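# Level the hanging flower dryer's ring without bending stems

## Task

Bring the flower dryer's ring to a level hang without deforming any stem; at the end the dryer must hang free from its rail and each flower must hang upside down, held by a clip on its stem.

## Robot and tools

Robot: two FANUC CRX arms, left_arm (on the +y side) and right_arm, each with six joints and a Robotiq 140 mm two-finger gripper. The fingers can fold at a hinge. A grip near the fingertips (the outer quarter of each pad) squeezes as asked. A grip closer to the palm may hold a thin part loosely or not at all, and may squeeze a wide part harder than asked. A fingertip pushed into a surface folds easily unless the gripper is fully closed, so a motion can pass a surface with little sign of contact.

Frames: the scene frame has its origin at table height midway between the arms, +x out over the table, +z up, +y toward left_arm. Bases: left_arm at (+0.027, +0.363, +0.035) m, right_arm at (+0.001, -0.329, +0.035) m, each turned very slightly about z. Each hand's reported end_effector_position (m) and end_effector_quat_wxyz are in that arm's own base frame. Fixed cameras and the table use the scene frame. The gripper's fingers point along its +z and open along its y; the reported point lies between the closed pads, with the fingertips about 33 mm past it (about 9 mm when wide open).

The command row: every call that moves anything uses rows of exactly 18 numbers covering both arms together, even if one arm stays put. Order: left_arm waist, shoulder, elbow, forearm roll, wrist pitch, wrist roll (absolute target angles in radians), then left gripper position, force_limit, speed; then the same nine numbers for right_arm. Joint ranges (rad): waist ±3.491, shoulder ±3.140, elbow -1.187 to 4.328, forearm roll ±3.316, wrist pitch ±3.140, wrist roll ±3.927. A target beyond a range by more than 0.010 is rejected; a target past the real end is clipped and may report "joint sent to its limit". Gripper numbers are in [-1, 1]: position +1 is 140 mm open, pads touch near -0.8, -1 closes until blocked. force_limit sets squeeze (about 14 N at -1 up to 58 N at +1 for a slow close); speed sets finger speed (about 30 mm/s at -1, 250 at +1), and a fast close grips much harder. To keep a gripper unchanged, repeat its last three numbers; 0 is a real command.

Tools:
- execute_actions(actions, cameras): actions is a list of actions; each action is up to 15 rows, one per 1/30 s step, the last row held to fill 15 steps. An empty list returns state plus all camera images.
- move(target, speed, blend, stop_force, zero, blocking, cameras): target is one 18-number row or a list of up to 15 rows of absolute joint angles; all joints move in coordination, so hands travel on curves, and nothing avoids obstacles. speed is the top rad/s of the joint with the longest way, 0.01 to 3.92, default 0.5. blend (rad) rounds corners in a list. stop_force (12 to 80 N, both arms) ends an arm's path when it feels that much extra push; use a low speed with it, keep gripper numbers equal across the list, and omit it when backing off a contact. zero resets the force baseline (default true). blocking=false returns after about 0.5 s while the motion continues; a new move replaces it. The result adds a "move:" line such as done, off_target, moving, held or fault.
- wait(seconds 0 to 10, cameras): lets time run with the last commands held.
- stop(cameras): brakes a running move; fingers keep going.
- zoom_image(camera, region [x0,y0,x1,y1] pixels, at most 504 square): closer look at the latest image of cam_head_left, cam_head_right, cam_high, cam_low, cam_left_wrist or cam_right_wrist (all 672x504).
- read_manual(section): licence texts only.
- finished_scene(scene): ends the scene for good; the goal must hold without the robot.

Result lines: Joint positions, Joint velocities (may say within noise) and Joint targets, per arm in the joint order above (rad, rad/s). Tool commands shows current gripper commands. object_status: 0 moving, 1 blocked while opening, 2 blocked while closing (a grip), 3 reached the target or pads met. After closing with position -1, check for 2. position_measured is in counts: 3 fully open, 75 about 100 mm, 139 about 60 mm, 200 about 20 mm, 230 pads touching. To grip harder while at 2, raise force_limit and nudge position (-1 to -0.98). Flange force is the estimated outside force on the gripper in its own axes, including held weight and some error; "no reading" near singular poses. "joint command not followed" means the anti-collision check between the arms changed some steps. MOTOR HOT warns of overheating; an over-temperature fault locks that arm for 30 to 60 s.

Cautions: an arm stops for 10 s if a joint's contact torque hits its limit (145 N m for the first three joints, 36.4 for the wrist joints) or any outside force reaches 150 N; arms are stiff, so even a small overshoot into a firm contact can trigger this. Avoid arm-to-arm contact and never close a gripper on the other gripper. Do not drop parts, release moving parts, slam, or strike fixed or heavy objects; anything leaving the table fails the task. Avoid heavy twisting or levering at the wrist. Loose objects may be nudged by outside disturbances. Time spent thinking also runs the scene, and smoother, quicker, gentler work is better.

Each tool is called after "Request:" as name(argument=value, ...), one argument or row to a line, values as JSON.

## Session

Request:
execute_actions(
  actions=[],
)

Scene clock: 0.00 s.
left_arm: end_effector_position=(+0.4878, +0.2346, +0.1725) position_measured=3 object_status=3 end_effector_quat_wxyz=(-0.077, -0.598, +0.778, -0.179) | right_arm: end_effector_position=(+0.3318, +0.2316, +0.1285) position_measured=3 object_status=3 end_effector_quat_wxyz=(+0.292, +0.842, +0.039, +0.452)
Joint positions: left_arm=[0.892 0.358 0.111 0.31 -1.566 -1.193] | right_arm=[1.659 0.183 -0.816 0.835 -1.5 -0.492]
Joint velocities: within noise
Flange force (N): no reading
Joint targets: left_arm=[0.892 0.358 0.111 0.310 -1.566 -1.193] | right_arm=[1.659 0.183 -0.816 0.835 -1.500 -0.492]
Tool commands: left_gripper/position=+1.0 left_gripper/force_limit=+1.0 left_gripper/speed=+1.0 right_gripper/position=+1.0 right_gripper/force_limit=+1.0 right_gripper/speed=+1.0

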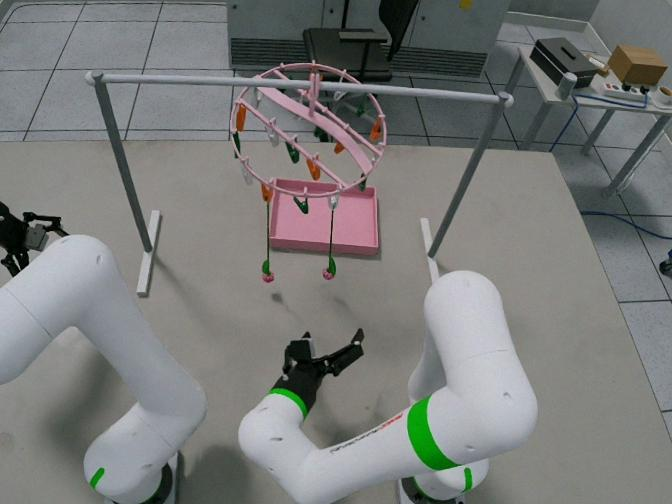

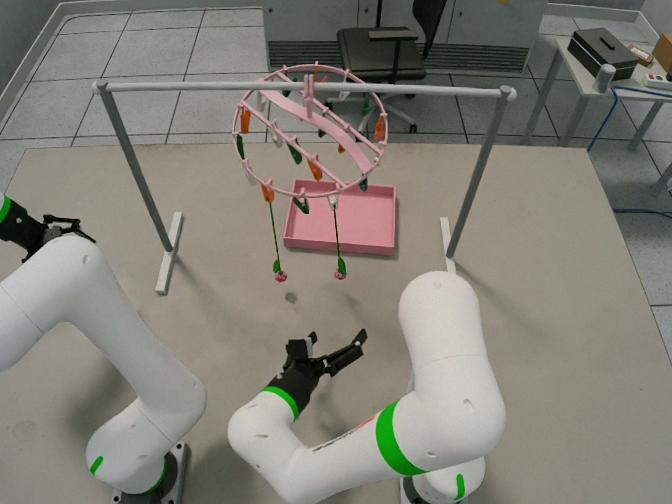

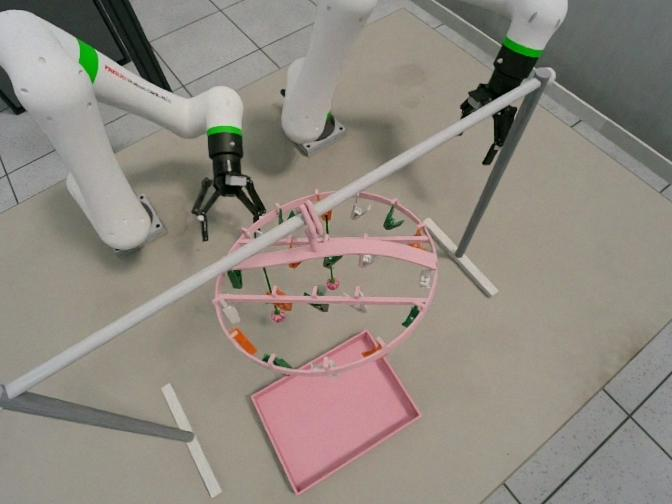

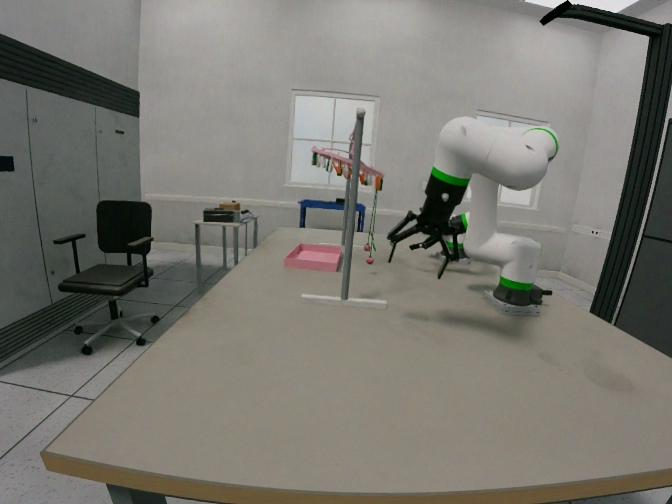

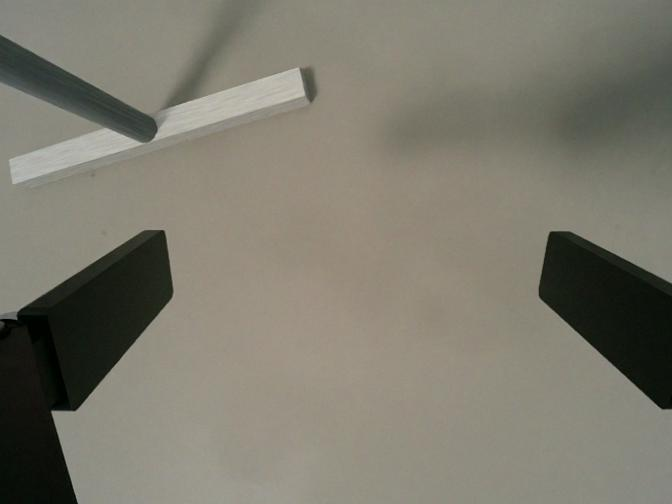

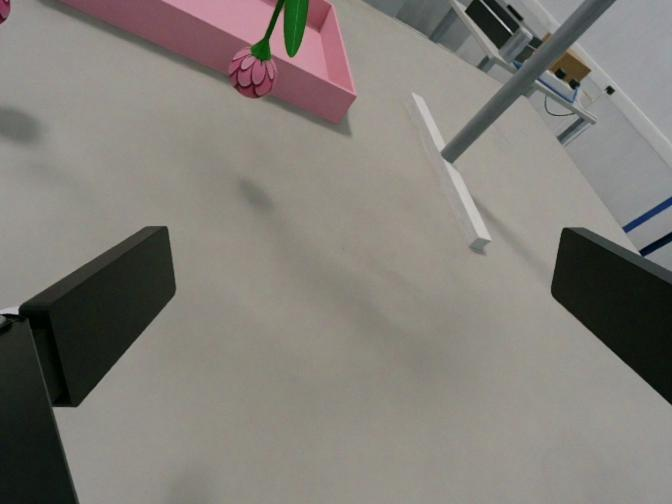

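Request:
zoom_image(
  camera="cam_head_left",
  region=[210, 50, 410, 200],
)

Request:
zoom_image(
  camera="cam_head_right",
  region=[220, 60, 400, 290],
)

Request:
zoom_image(
  camera="cam_high",
  region=[190, 170, 460, 390],
)

Request:
zoom_image(
  camera="cam_low",
  region=[280, 100, 420, 280],
)

Scaled by 2.520 from the camera's 672x504 image, which has a finer 960x720 frame.

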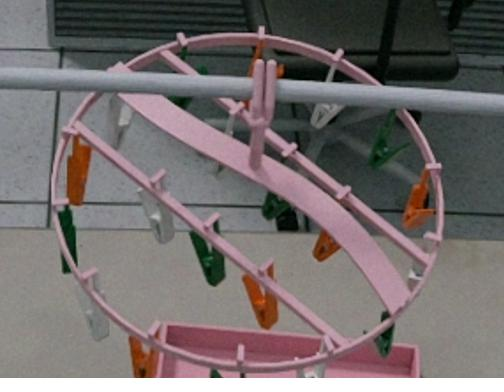

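Scaled by 2.191 from the camera's 672x504 image, which has a finer 960x720 frame.

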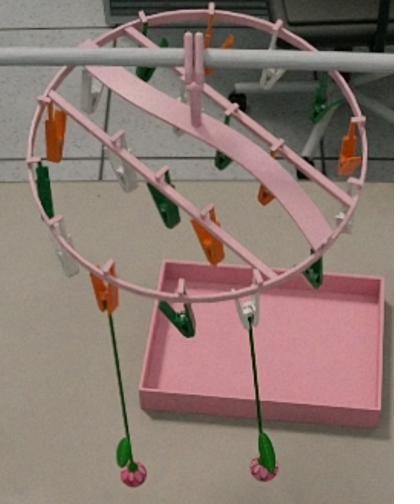

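Scaled by 1.867 from the camera's 672x504 image, which has a finer 960x720 frame.

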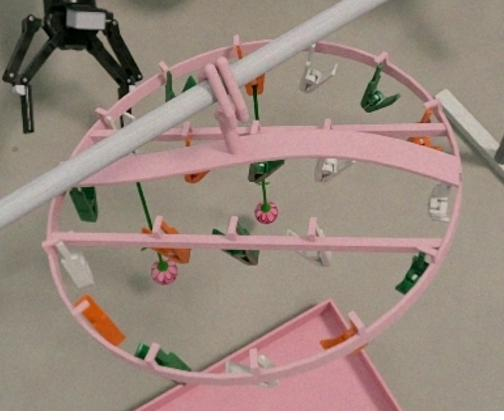

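Scaled by 2.800 from the camera's 672x504 image, which has a finer 960x720 frame.

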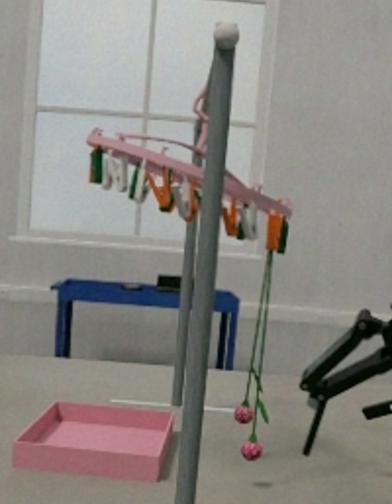

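Request:
move(
  target=[0.892,0.358,0.111,0.310,-1.566,-1.193,1,1,1,0.719,-0.876,-0.741,0,-0.659,1.571,1,1,1],
  speed=0.8,
  cameras=["cam_right_wrist","cam_head_right"],
)

Request:
zoom_image(
  camera="cam_right_wrist",
  region=[180, 0, 520, 250],
)

Scene clock: 114.17 s.
left_arm: end_effector_position=(+0.4880, +0.2346, +0.1727) position_measured=3 object_status=3 end_effector_quat_wxyz=(-0.076, -0.597, +0.778, -0.178) | right_arm: end_effector_position=(+0.4015, +0.1787, +0.3269) position_measured=3 object_status=3 end_effector_quat_wxyz=(-0.176, +0.811, +0.305, +0.468)
Joint positions: left_arm=[0.892 0.358 0.111 0.31 -1.566 -1.193] | right_arm=[0.719 -0.876 -0.741 0 -0.659 1.571]
Flange force (N): left_arm=[-2.3 0.6 0.5] | right_arm=no reading
Joint targets: left_arm=[0.892 0.358 0.111 0.310 -1.566 -1.193] | right_arm=[0.719 -0.876 -0.741 0.000 -0.659 1.571]
move: done
camera_calibration:
cam_right_wrist: T_world_to_cam=[[0.671242, -0.740975, -0.0197338, -0.116704], [-0.568427, -0.497481, -0.655289, 0.535931], [0.475736, 0.451075, -0.75512, 0.121519], [0, 0, 0, 1]] pos_world=[0.325163, 0.125326, 0.440648]
Images, in order (width x height): cam_head_right 672x504, cam_right_wrist 672x504.

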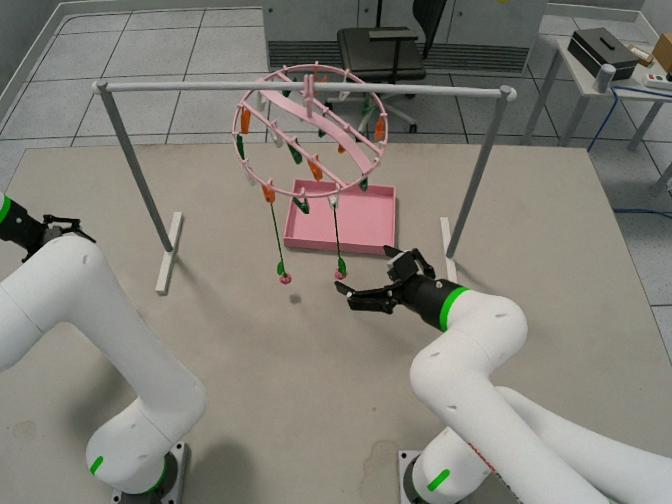

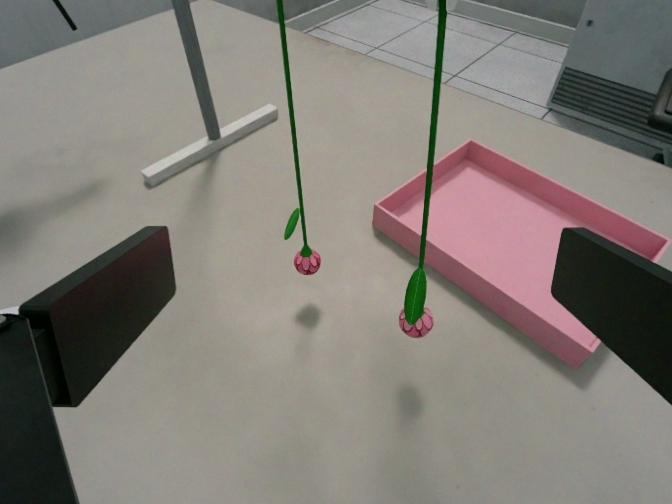

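Scaled by 1.482 from the camera's 672x504 image, which has a finer 960x720 frame.

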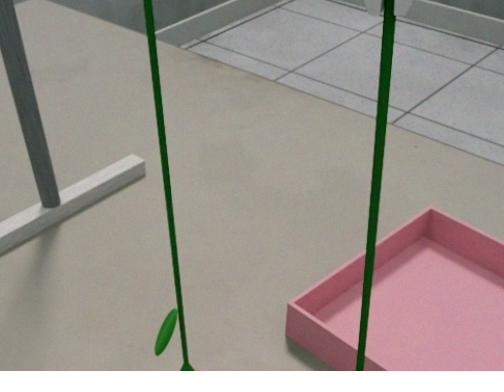

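Request:
move(
  target=[0.892,0.358,0.111,0.310,-1.566,-1.193,1,1,1,0.719,-0.874,-1.021,0,0.25,1.571,1,1,1],
  speed=0.8,
  cameras=["cam_right_wrist"],
)

Request:
zoom_image(
  camera="cam_right_wrist",
  region=[200, 60, 500, 300],
)

Scene clock: 122.03 s.
left_arm: end_effector_position=(+0.4880, +0.2346, +0.1727) position_measured=3 object_status=3 end_effector_quat_wxyz=(-0.076, -0.597, +0.778, -0.178) | right_arm: end_effector_position=(+0.4359, +0.2088, +0.4218) position_measured=3 object_status=3 end_effector_quat_wxyz=(-0.261, +0.627, +0.236, +0.695)
Joint positions: left_arm=[0.892 0.358 0.111 0.31 -1.566 -1.193] | right_arm=[0.719 -0.874 -1.021 0 0.25 1.571]
Flange force (N): left_arm=[-0.9 1.2 0.5] | right_arm=no reading
Joint targets: left_arm=[0.892 0.358 0.111 0.310 -1.566 -1.193] | right_arm=[0.719 -0.874 -1.021 0.000 0.250 1.571]
move: done
camera_calibration:
cam_right_wrist: T_world_to_cam=[[0.677457, -0.735538, -0.00602379, -0.125267], [-0.170968, -0.149492, -0.97387, 0.52115], [0.715418, 0.660784, -0.227028, -0.20787], [0, 0, 0, 1]] pos_world=[0.322677, 0.123126, 0.459585]
Images, in order (width x height): cam_right_wrist 672x504.

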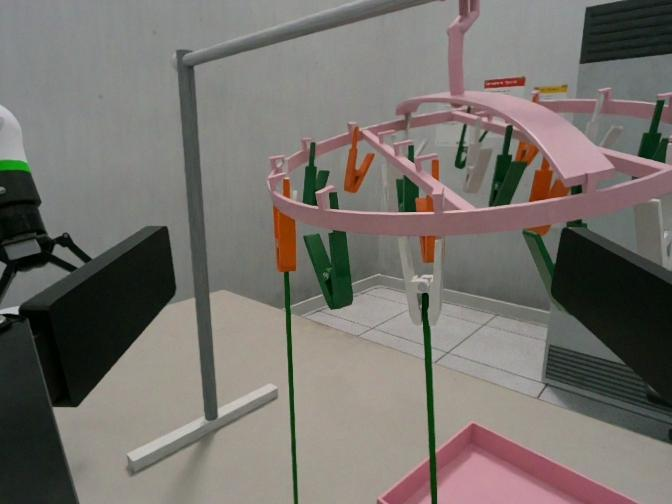

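Scaled by 1.680 from the camera's 672x504 image, which has a finer 960x720 frame.

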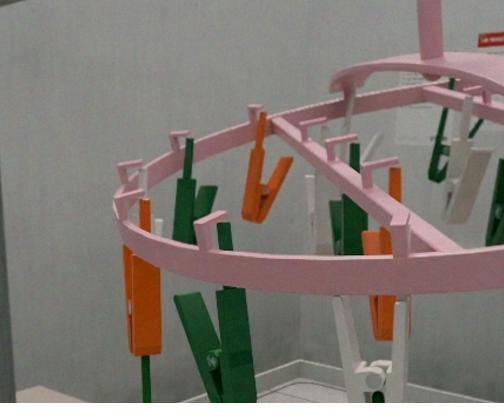

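Request:
zoom_image(
  camera="cam_right_wrist",
  region=[390, 0, 530, 110],
)

Request:
zoom_image(
  camera="cam_right_wrist",
  region=[360, 180, 500, 310],
)

Scaled by 3.600 from the camera's 672x504 image, which has a finer 960x720 frame.

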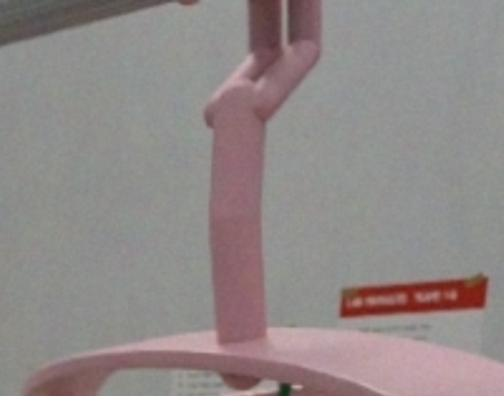

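Scaled by 3.600 from the camera's 672x504 image, which has a finer 960x720 frame.

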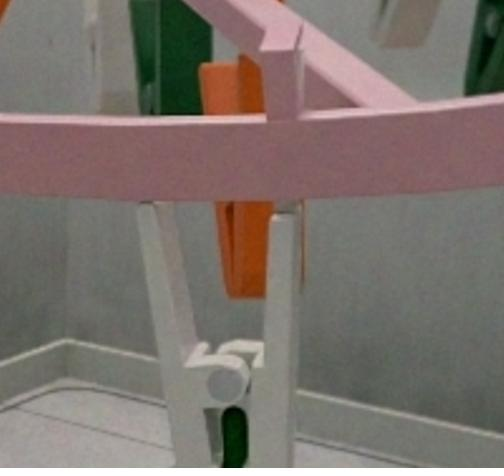

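Request:
move(
  target=[
    [0.5,-0.345,-1.136,0,0.791,1.571,-0.08,1,0,0.719,-0.874,-1.021,0,0.25,1.571,-0.2,-1,0],
    [-0.448,-0.345,-1.136,0,0.791,1.571,-0.08,1,0,0.719,-0.874,-1.021,0,0.25,1.571,-0.2,-1,0],
  ],
  speed=0.8,
  cameras=["cam_left_wrist","cam_right_wrist","cam_high"],
)

Scene clock: 226.10 s.
left_arm: end_effector_position=(+0.4126, -0.3425, +0.2651) position_measured=139 object_status=3 end_effector_quat_wxyz=(+0.157, +0.689, -0.157, +0.689) | right_arm: end_effector_position=(+0.4359, +0.2088, +0.4218) position_measured=154 object_status=3 end_effector_quat_wxyz=(-0.261, +0.627, +0.236, +0.695)
Joint positions: left_arm=[-0.448 -0.345 -1.136 0 0.791 1.571] | right_arm=[0.719 -0.874 -1.021 0 0.25 1.571]
Flange force (N): no reading
Joint targets: left_arm=[-0.448 -0.345 -1.136 0.000 0.791 1.571] | right_arm=[0.719 -0.874 -1.021 0.000 0.250 1.571]
move: done
camera_calibration:
cam_left_wrist: T_world_to_cam=[[-0.443546, -0.896243, 0.00386068, -0.116974], [-0.297022, 0.142928, -0.944113, 0.428189], [0.845603, -0.419904, -0.329599, -0.261825], [0, 0, 0, 1]] pos_world=[0.296698, -0.275978, 0.318413]
cam_right_wrist: T_world_to_cam=[[0.677457, -0.735538, -0.00602379, -0.125267], [-0.170968, -0.149492, -0.97387, 0.52115], [0.715418, 0.660784, -0.227028, -0.20787], [0, 0, 0, 1]] pos_world=[0.322677, 0.123126, 0.459585]
Images, in order (width x height): cam_high 672x504, cam_left_wrist 672x504, cam_right_wrist 672x504.

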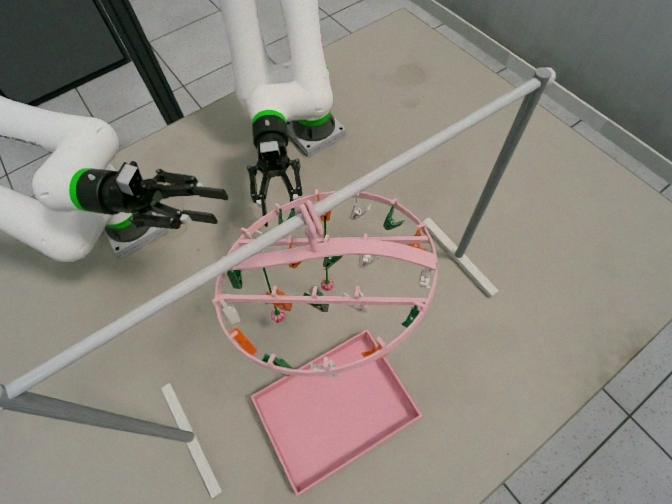

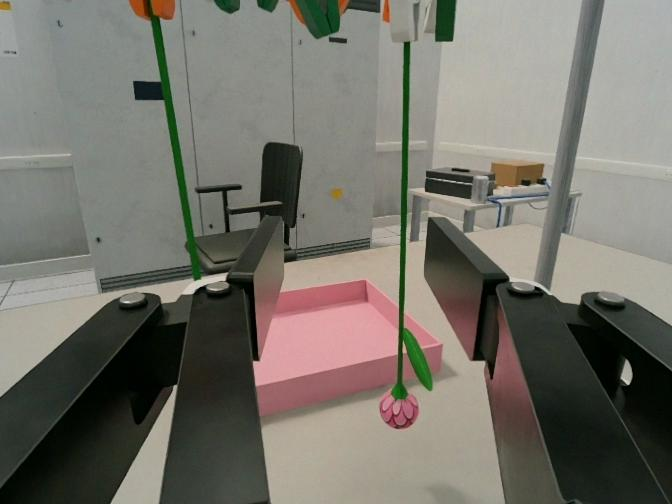

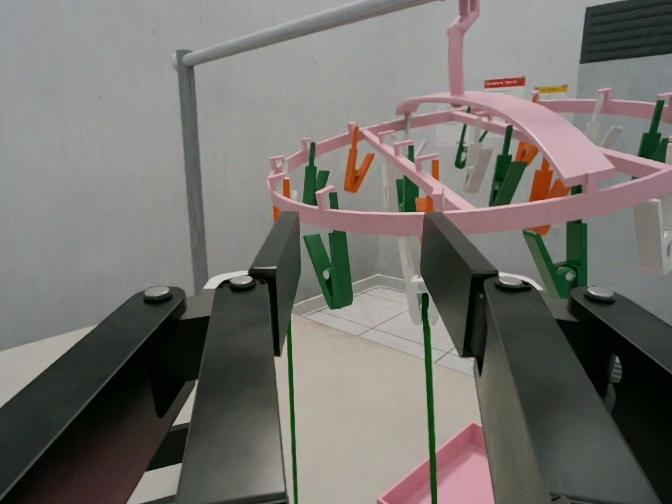

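Request:
move(
  target=[
    [-0.502,-0.095,-1.0386,0,0.9436,1.571,-0.08,-1,-1,0.655,-0.781,-1.057,0,0.376,1.571,-0.2,-1,-1],
    [-0.502,0.1129,-0.8278,0,0.9407,1.571,-0.08,-1,-1,0.655,-0.781,-1.057,0,0.376,1.571,-0.2,-1,-1],
  ],
  speed=[0.6,0.3],
  cameras=["cam_left_wrist","cam_right_wrist","cam_high"],
)

Scene clock: 252.67 s.
left_arm: end_effector_position=(+0.5126, -0.4297, +0.2450) position_measured=139 object_status=3 end_effector_quat_wxyz=(+0.176, +0.685, -0.176, +0.685) | right_arm: end_effector_position=(+0.4597, +0.1892, +0.3946) position_measured=154 object_status=3 end_effector_quat_wxyz=(-0.238, +0.635, +0.216, +0.702)
Joint positions: left_arm=[-0.502 0.113 -0.828 0 0.941 1.571] | right_arm=[0.655 -0.781 -1.057 0 0.376 1.571]
Flange force (N): left_arm=[-2.2 1.2 -1.0] | right_arm=no reading
Joint targets: left_arm=[-0.502 0.113 -0.828 0.000 0.941 1.571] | right_arm=[0.655 -0.781 -1.057 0.000 0.376 1.571]
move: done
camera_calibration:
cam_left_wrist: T_world_to_cam=[[-0.491335, -0.870962, 0.0039322, -0.115437], [-0.288903, 0.158716, -0.94411, 0.453992], [0.82166, -0.46501, -0.329607, -0.396713], [0, 0, 0, 1]] pos_world=[0.400405, -0.357073, 0.298313]
cam_right_wrist: T_world_to_cam=[[0.629018, -0.777367, -0.0060769, -0.125717], [-0.182539, -0.140097, -0.973166, 0.499021], [0.755656, 0.613249, -0.230023, -0.226384], [0, 0, 0, 1]] pos_world=[0.341237, 0.111012, 0.432793]
Images, in order (width x height): cam_high 672x504, cam_left_wrist 672x504, cam_right_wrist 672x504.

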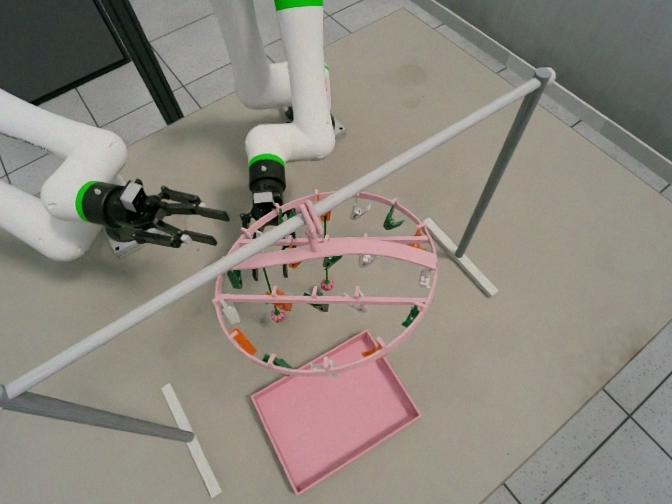

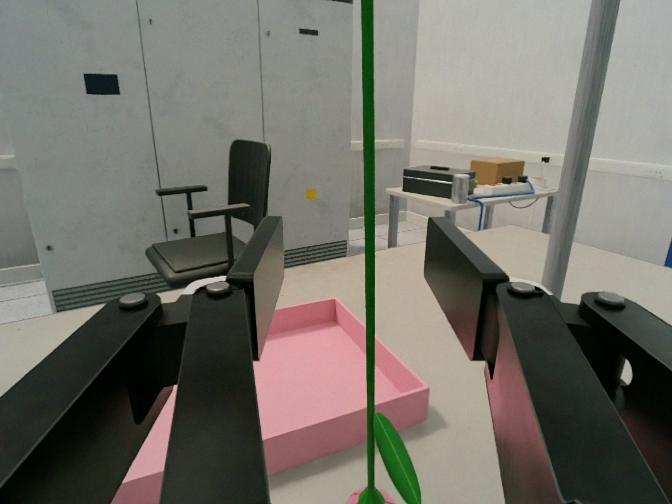

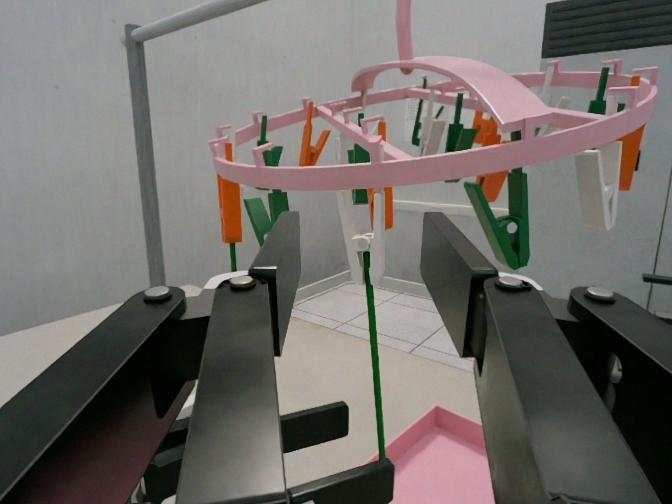

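Request:
move(
  target=[-0.502,0.1129,-0.8278,0,0.9407,1.571,-1,-1,-1,0.655,-0.781,-1.057,0,0.376,1.571,-0.2,-1,-1],
  cameras=["cam_left_wrist","cam_right_wrist"],
)

Request:
zoom_image(
  camera="cam_right_wrist",
  region=[280, 100, 460, 290],
)

Scene clock: 259.33 s.
left_arm: end_effector_position=(+0.5126, -0.4297, +0.2450) position_measured=231 object_status=3 end_effector_quat_wxyz=(+0.176, +0.685, -0.176, +0.685) | right_arm: end_effector_position=(+0.4597, +0.1892, +0.3946) position_measured=154 object_status=3 end_effector_quat_wxyz=(-0.238, +0.635, +0.216, +0.702)
Joint positions: left_arm=[-0.502 0.113 -0.828 0 0.941 1.571] | right_arm=[0.655 -0.781 -1.057 0 0.376 1.571]
Flange force (N): left_arm=[-1.5 1.2 -0.8] | right_arm=no reading
Joint targets: left_arm=[-0.502 0.113 -0.828 0.000 0.941 1.571] | right_arm=[0.655 -0.781 -1.057 0.000 0.376 1.571]
move: done
camera_calibration:
cam_left_wrist: T_world_to_cam=[[-0.491335, -0.870962, 0.0039322, -0.115388], [-0.288903, 0.158716, -0.94411, 0.454021], [0.82166, -0.46501, -0.329607, -0.396796], [0, 0, 0, 1]] pos_world=[0.400505, -0.357073, 0.298313]
cam_right_wrist: T_world_to_cam=[[0.629018, -0.777367, -0.0060769, -0.125717], [-0.182539, -0.140097, -0.973166, 0.499021], [0.755656, 0.613249, -0.230023, -0.226384], [0, 0, 0, 1]] pos_world=[0.341237, 0.111012, 0.432793]
Images, in order (width x height): cam_left_wrist 672x504, cam_right_wrist 672x504.

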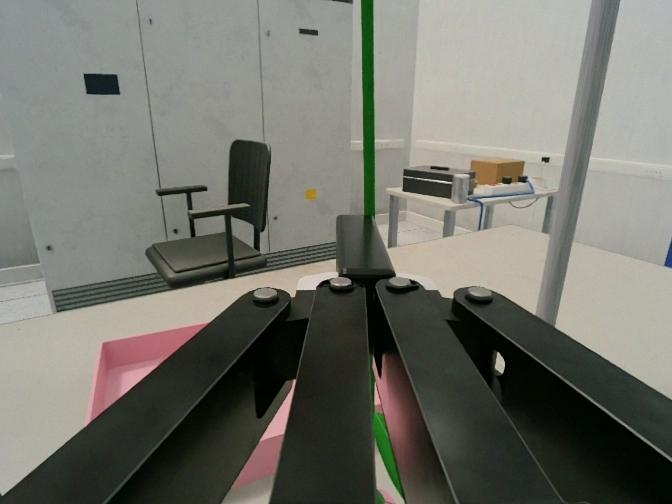

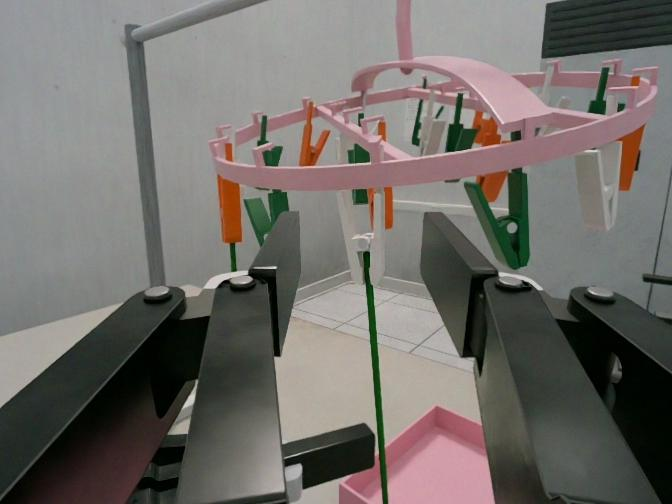

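Scaled by 2.653 from the camera's 672x504 image, which has a finer 960x720 frame.

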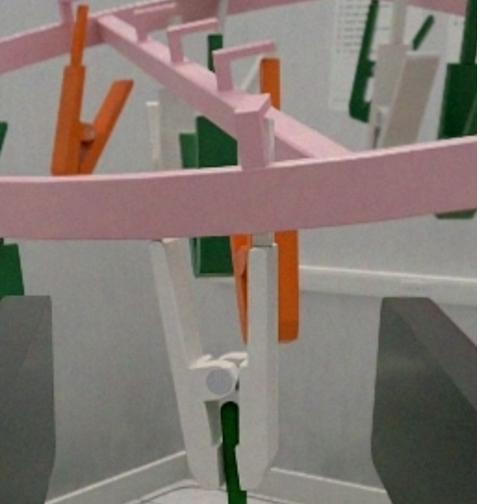

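Request:
move(
  target=[
    [-0.502,0.1129,-0.8278,0,0.9407,1.571,-0.2,-1,0,0.655,-0.781,-1.057,0,0.376,1.571,-0.2,-1,-1],
    [-0.502,0.1522,-0.7801,0,0.9323,1.571,-0.2,-1,0,0.655,-0.781,-1.057,0,0.376,1.571,-0.2,-1,-1],
    [-0.502,0.1522,-0.7801,0,0.9323,1.571,-1,-1,-1,0.655,-0.781,-1.057,0,0.376,1.571,-0.2,-1,-1],
  ],
  speed=0.2,
  cameras=["cam_left_wrist","cam_right_wrist"],
)

Scene clock: 269.47 s.
left_arm: end_effector_position=(+0.5291, -0.4387, +0.2450) position_measured=224 object_status=0 end_effector_quat_wxyz=(+0.176, +0.685, -0.176, +0.685) | right_arm: end_effector_position=(+0.4597, +0.1892, +0.3946) position_measured=154 object_status=3 end_effector_quat_wxyz=(-0.238, +0.635, +0.216, +0.702)
Joint positions: left_arm=[-0.502 0.152 -0.78 0 0.932 1.571] | right_arm=[0.655 -0.781 -1.057 0 0.376 1.571]
Flange force (N): left_arm=[-2.0 0.2 0.2] | right_arm=no reading
Joint targets: left_arm=[-0.502 0.152 -0.780 0.000 0.932 1.571] | right_arm=[0.655 -0.781 -1.057 0.000 0.376 1.571]
move: done
camera_calibration:
cam_left_wrist: T_world_to_cam=[[-0.491335, -0.870962, 0.0039322, -0.11512], [-0.288903, 0.158716, -0.94411, 0.460216], [0.82166, -0.46501, -0.329607, -0.414538], [0, 0, 0, 1]] pos_world=[0.417005, -0.366073, 0.298313]
cam_right_wrist: T_world_to_cam=[[0.629007, -0.777375, -0.00613689, -0.125686], [-0.182577, -0.140048, -0.973166, 0.499029], [0.755656, 0.613249, -0.230022, -0.226384], [0, 0, 0, 1]] pos_world=[0.341237, 0.111012, 0.432793]
Images, in order (width x height): cam_left_wrist 672x504, cam_right_wrist 672x504.

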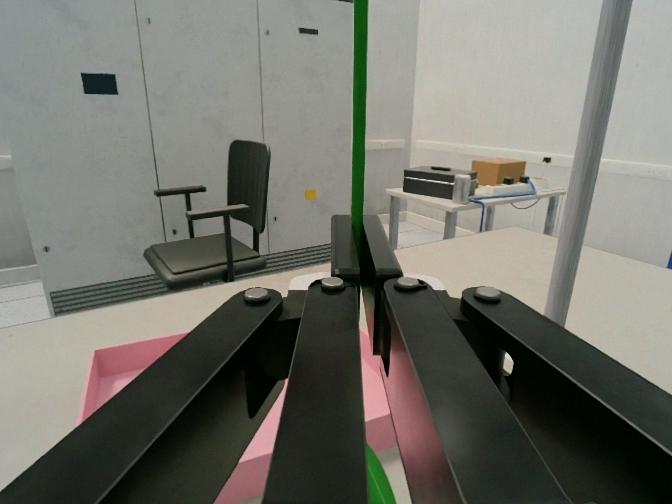

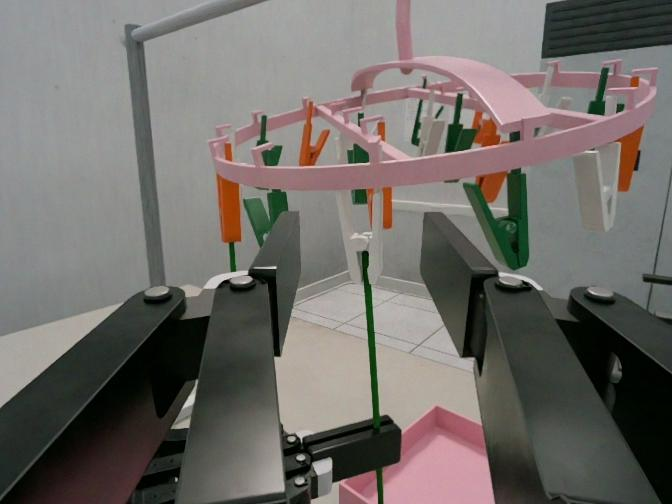

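Request:
move(
  target=[-0.502,0.1522,-0.7801,0,0.9323,1.571,-1,-1,-1,0.655,-0.431,-0.911,0,0.58,1.571,-0.2,-1,-1],
  speed=0.25,
  cameras=["cam_left_wrist","cam_right_wrist"],
)

Request:
zoom_image(
  camera="cam_right_wrist",
  region=[250, 60, 490, 300],
)

Scene clock: 278.67 s.
left_arm: end_effector_position=(+0.5291, -0.4387, +0.2450) position_measured=224 object_status=2 end_effector_quat_wxyz=(+0.176, +0.685, -0.176, +0.685) | right_arm: end_effector_position=(+0.5272, +0.2410, +0.3945) position_measured=154 object_status=3 end_effector_quat_wxyz=(-0.238, +0.635, +0.216, +0.702)
Joint positions: left_arm=[-0.502 0.152 -0.78 0 0.932 1.571] | right_arm=[0.655 -0.431 -0.911 0 0.58 1.571]
Flange force (N): left_arm=[-1.8 1.6 0.3] | right_arm=no reading
Joint targets: left_arm=[-0.502 0.152 -0.780 0.000 0.932 1.571] | right_arm=[0.655 -0.431 -0.911 0.000 0.580 1.571]
move: done
camera_calibration:
cam_left_wrist: T_world_to_cam=[[-0.491335, -0.870962, 0.0039322, -0.11512], [-0.288903, 0.158716, -0.94411, 0.460216], [0.82166, -0.46501, -0.329607, -0.414538], [0, 0, 0, 1]] pos_world=[0.417005, -0.366073, 0.298313]
cam_right_wrist: T_world_to_cam=[[0.629007, -0.777375, -0.00613533, -0.127955], [-0.182502, -0.13999, -0.973188, 0.518465], [0.755674, 0.613262, -0.229927, -0.309169], [0, 0, 0, 1]] pos_world=[0.408737, 0.162713, 0.432693]
Images, in order (width x height): cam_left_wrist 672x504, cam_right_wrist 672x504.

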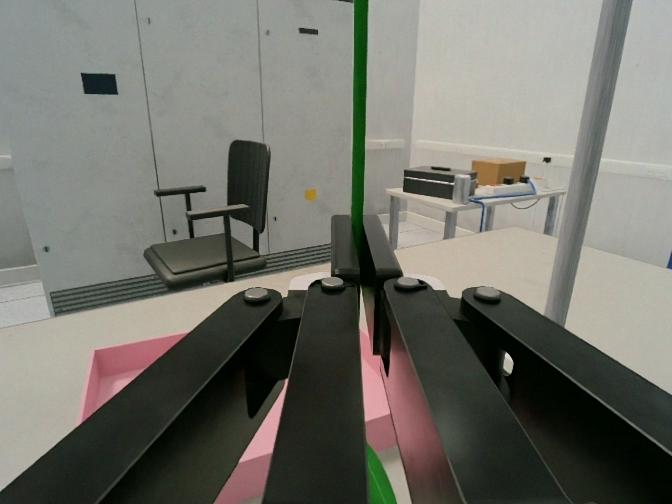

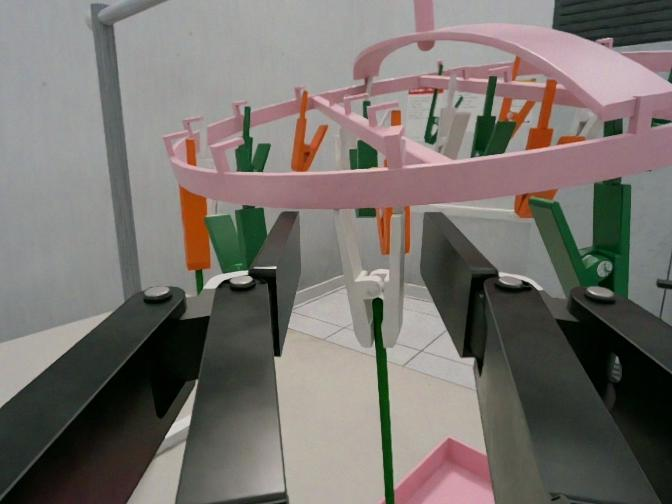

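Scaled by 2.100 from the camera's 672x504 image, which has a finer 960x720 frame.

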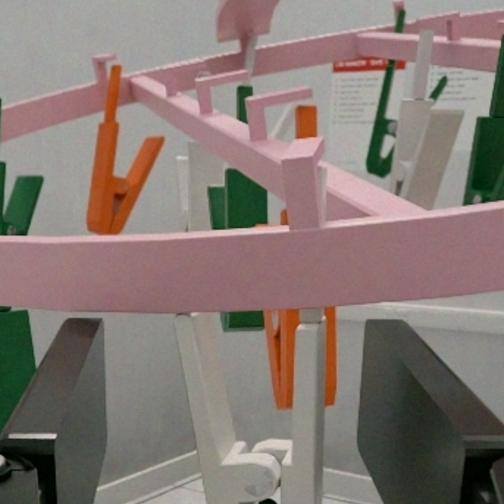

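Request:
move(
  target=[
    [-0.502,0.1522,-0.7801,0,0.9323,1.571,-1,-1,-1,0.645,-0.3652,-0.8798,0,0.6146,1.571,-0.2,-1,-1],
    [-0.502,0.1522,-0.7801,0,0.9323,1.571,-1,-1,-1,0.645,-0.3652,-0.8798,0,0.6146,1.571,-1,-1,-1],
  ],
  speed=0.2,
  cameras=["cam_left_wrist","cam_right_wrist"],
)

Request:
zoom_image(
  camera="cam_right_wrist",
  region=[270, 160, 470, 360],
)

Scene clock: 295.73 s.
left_arm: end_effector_position=(+0.5291, -0.4387, +0.2450) position_measured=224 object_status=2 end_effector_quat_wxyz=(+0.176, +0.685, -0.176, +0.685) | right_arm: end_effector_position=(+0.5437, +0.2464, +0.3919) position_measured=195 object_status=0 end_effector_quat_wxyz=(-0.235, +0.636, +0.213, +0.703)
Joint positions: left_arm=[-0.502 0.152 -0.78 0 0.932 1.571] | right_arm=[0.645 -0.365 -0.88 0 0.615 1.571]
Flange force (N): left_arm=[-2.4 1.3 0.4] | right_arm=no reading
Joint targets: left_arm=[-0.502 0.152 -0.780 0.000 0.932 1.571] | right_arm=[0.645 -0.365 -0.880 0.000 0.615 1.571]
move: done
camera_calibration:
cam_left_wrist: T_world_to_cam=[[-0.491335, -0.870962, 0.0039322, -0.11512], [-0.288903, 0.158716, -0.94411, 0.460216], [0.82166, -0.46501, -0.329607, -0.414538], [0, 0, 0, 1]] pos_world=[0.417005, -0.366073, 0.298313]
cam_right_wrist: T_world_to_cam=[[0.621229, -0.783605, -0.00609993, -0.128411], [-0.183951, -0.138258, -0.973163, 0.520057], [0.761732, 0.60568, -0.230035, -0.327011], [0, 0, 0, 1]] pos_world=[0.424532, 0.169342, 0.430093]
Images, in order (width x height): cam_left_wrist 672x504, cam_right_wrist 672x504.

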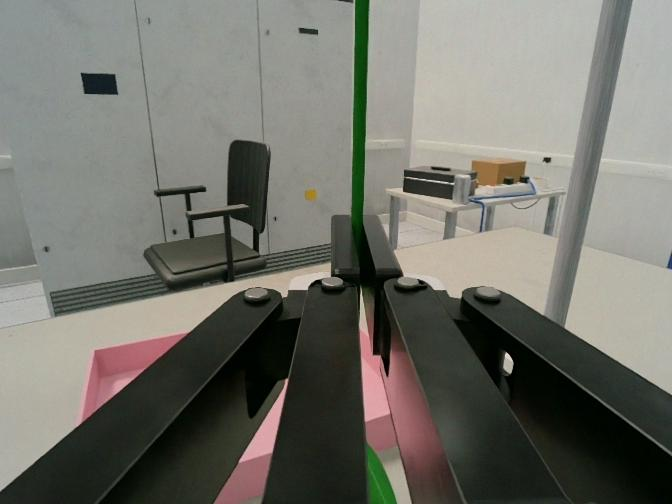

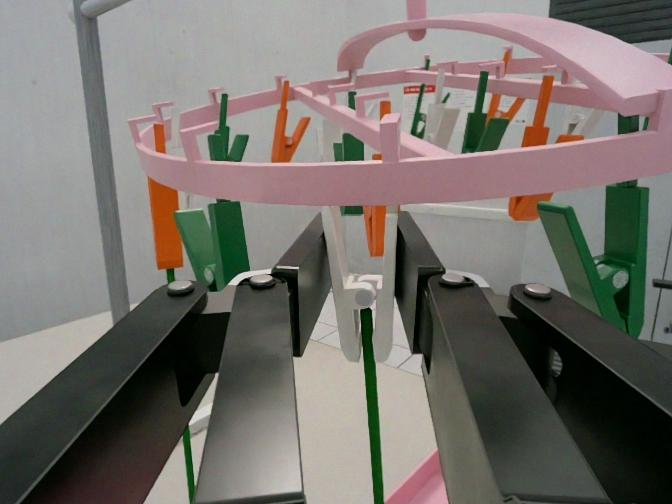

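Scaled by 2.520 from the camera's 672x504 image, which has a finer 960x720 frame.

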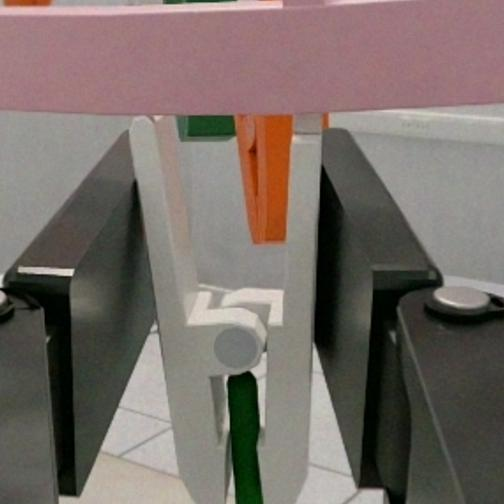

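Request:
move(
  target=[-0.502,0.1522,-0.7801,0,0.9323,1.571,-1,-1,-1,0.645,-0.3652,-0.8798,0,0.6146,1.571,-0.98,-0.05,-1],
  cameras=["cam_right_wrist"],
)

Request:
zoom_image(
  camera="cam_right_wrist",
  region=[270, 160, 470, 400],
)

Scene clock: 301.97 s.
left_arm: end_effector_position=(+0.5291, -0.4387, +0.2450) position_measured=224 object_status=2 end_effector_quat_wxyz=(+0.176, +0.685, -0.176, +0.685) | right_arm: end_effector_position=(+0.5437, +0.2464, +0.3919) position_measured=202 object_status=2 end_effector_quat_wxyz=(-0.235, +0.636, +0.213, +0.703)
Joint positions: left_arm=[-0.502 0.152 -0.78 0 0.932 1.571] | right_arm=[0.645 -0.365 -0.88 0 0.615 1.571]
Flange force (N): left_arm=[-2.8 2.1 1.1] | right_arm=no reading
Joint targets: left_arm=[-0.502 0.152 -0.780 0.000 0.932 1.571] | right_arm=[0.645 -0.365 -0.880 0.000 0.615 1.571]
move: done
camera_calibration:
cam_right_wrist: T_world_to_cam=[[0.621229, -0.783605, -0.00609993, -0.128411], [-0.183951, -0.138258, -0.973163, 0.520057], [0.761732, 0.60568, -0.230035, -0.327011], [0, 0, 0, 1]] pos_world=[0.424532, 0.169342, 0.430093]
Images, in order (width x height): cam_right_wrist 672x504.

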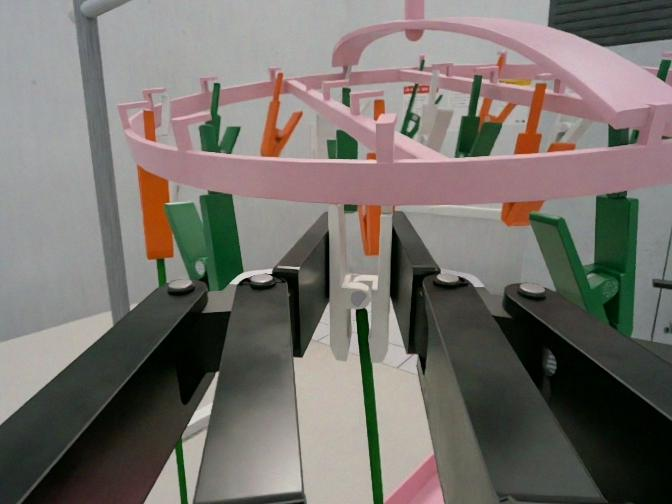

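Scaled by 2.100 from the camera's 672x504 image, which has a finer 960x720 frame.

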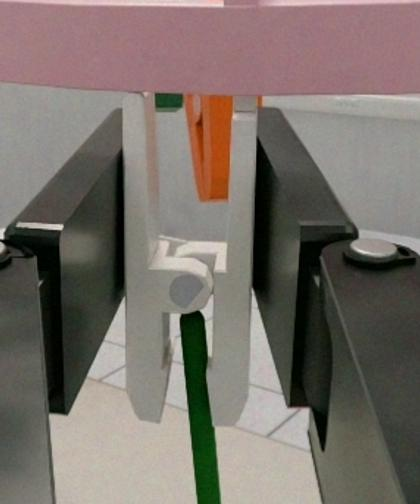

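Request:
move(
  target=[
    [-0.502,0.2836,-0.7933,0,1.0769,1.571,-1,-1,-1,0.645,-0.3652,-0.8798,0,0.6146,1.571,-0.98,-0.05,-1],
    [-0.502,0.0537,-1.107,0,1.1607,1.571,-1,-1,-1,0.645,-0.3652,-0.8798,0,0.6146,1.571,-0.98,-0.05,-1],
  ],
  speed=0.2,
  cameras=["cam_right_wrist","cam_left_wrist","cam_head_right"],
)

Scene clock: 310.93 s.
left_arm: end_effector_position=(+0.4196, -0.3786, +0.2001) position_measured=224 object_status=2 end_effector_quat_wxyz=(+0.176, +0.685, -0.176, +0.685) | right_arm: end_effector_position=(+0.5437, +0.2464, +0.3919) position_measured=202 object_status=2 end_effector_quat_wxyz=(-0.235, +0.636, +0.213, +0.703)
Joint positions: left_arm=[-0.502 0.054 -1.107 0 1.161 1.571] | right_arm=[0.645 -0.365 -0.88 0 0.615 1.571]
Flange force (N): left_arm=[-2.6 0.2 1.2] | right_arm=no reading
Joint targets: left_arm=[-0.502 0.054 -1.107 0.000 1.161 1.571] | right_arm=[0.645 -0.365 -0.880 0.000 0.615 1.571]
move: done
camera_calibration:
cam_left_wrist: T_world_to_cam=[[-0.491335, -0.870962, 0.00393276, -0.116449], [-0.288904, 0.158716, -0.94411, 0.376623], [0.82166, -0.46501, -0.329607, -0.311336], [0, 0, 0, 1]] pos_world=[0.307405, -0.305973, 0.253413]
cam_right_wrist: T_world_to_cam=[[0.621229, -0.783605, -0.00609993, -0.128411], [-0.183951, -0.138258, -0.973163, 0.520057], [0.761732, 0.60568, -0.230035, -0.327011], [0, 0, 0, 1]] pos_world=[0.424532, 0.169342, 0.430093]
Images, in order (width x height): cam_head_right 672x504, cam_left_wrist 672x504, cam_right_wrist 672x504.

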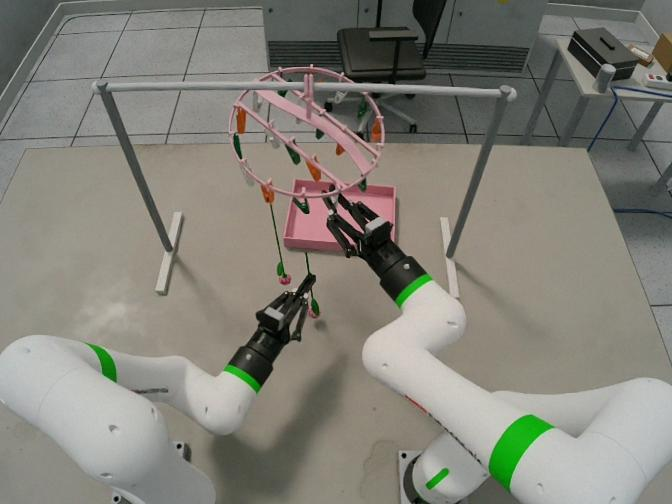

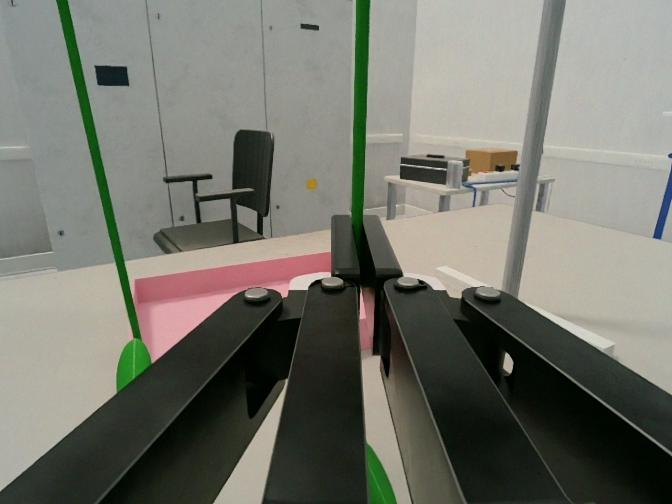

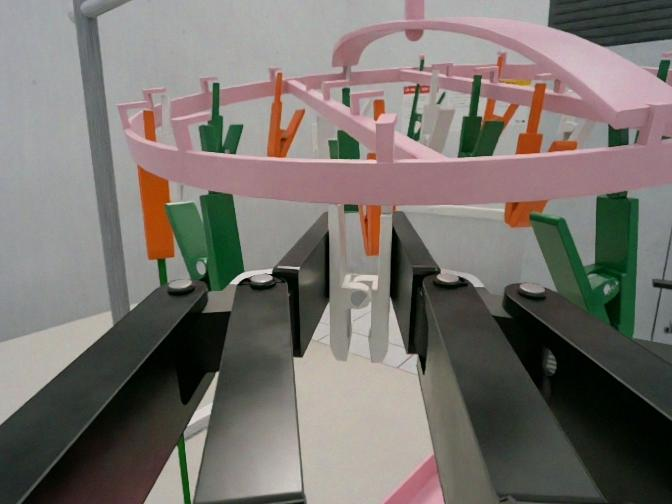

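Request:
move(
  target=[-0.502,0.0537,-1.107,0,1.1607,1.571,-1,-1,-1,0.645,-0.3652,-0.8798,0,0.6146,1.571,-0.2,-1,-1],
  cameras=["cam_right_wrist"],
)

Scene clock: 345.03 s.
left_arm: end_effector_position=(+0.4196, -0.3786, +0.2001) position_measured=224 object_status=2 end_effector_quat_wxyz=(+0.176, +0.685, -0.176, +0.685) | right_arm: end_effector_position=(+0.5437, +0.2464, +0.3919) position_measured=154 object_status=0 end_effector_quat_wxyz=(-0.235, +0.636, +0.213, +0.703)
Joint positions: left_arm=[-0.502 0.054 -1.107 0 1.161 1.571] | right_arm=[0.645 -0.365 -0.88 0 0.615 1.571]
Flange force (N): left_arm=[-1.7 -0.9 -0.1] | right_arm=no reading
Joint targets: left_arm=[-0.502 0.054 -1.107 0.000 1.161 1.571] | right_arm=[0.645 -0.365 -0.880 0.000 0.615 1.571]
move: done
camera_calibration:
cam_right_wrist: T_world_to_cam=[[0.621229, -0.783605, -0.00609993, -0.128411], [-0.183951, -0.138258, -0.973163, 0.520057], [0.761732, 0.60568, -0.230035, -0.327011], [0, 0, 0, 1]] pos_world=[0.424532, 0.169342, 0.430093]
Images, in order (width x height): cam_right_wrist 672x504.

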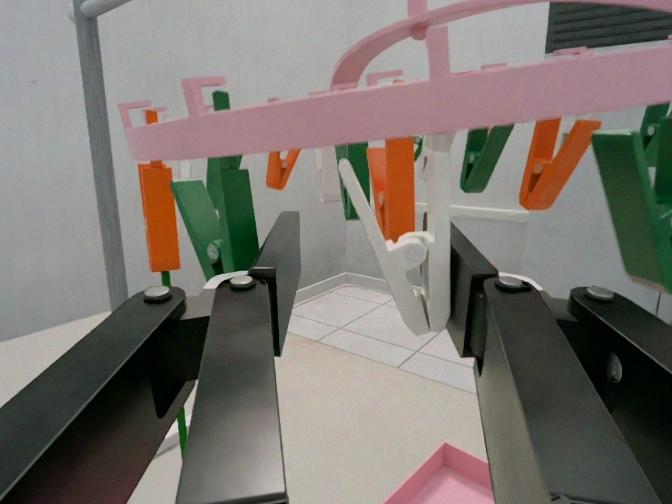

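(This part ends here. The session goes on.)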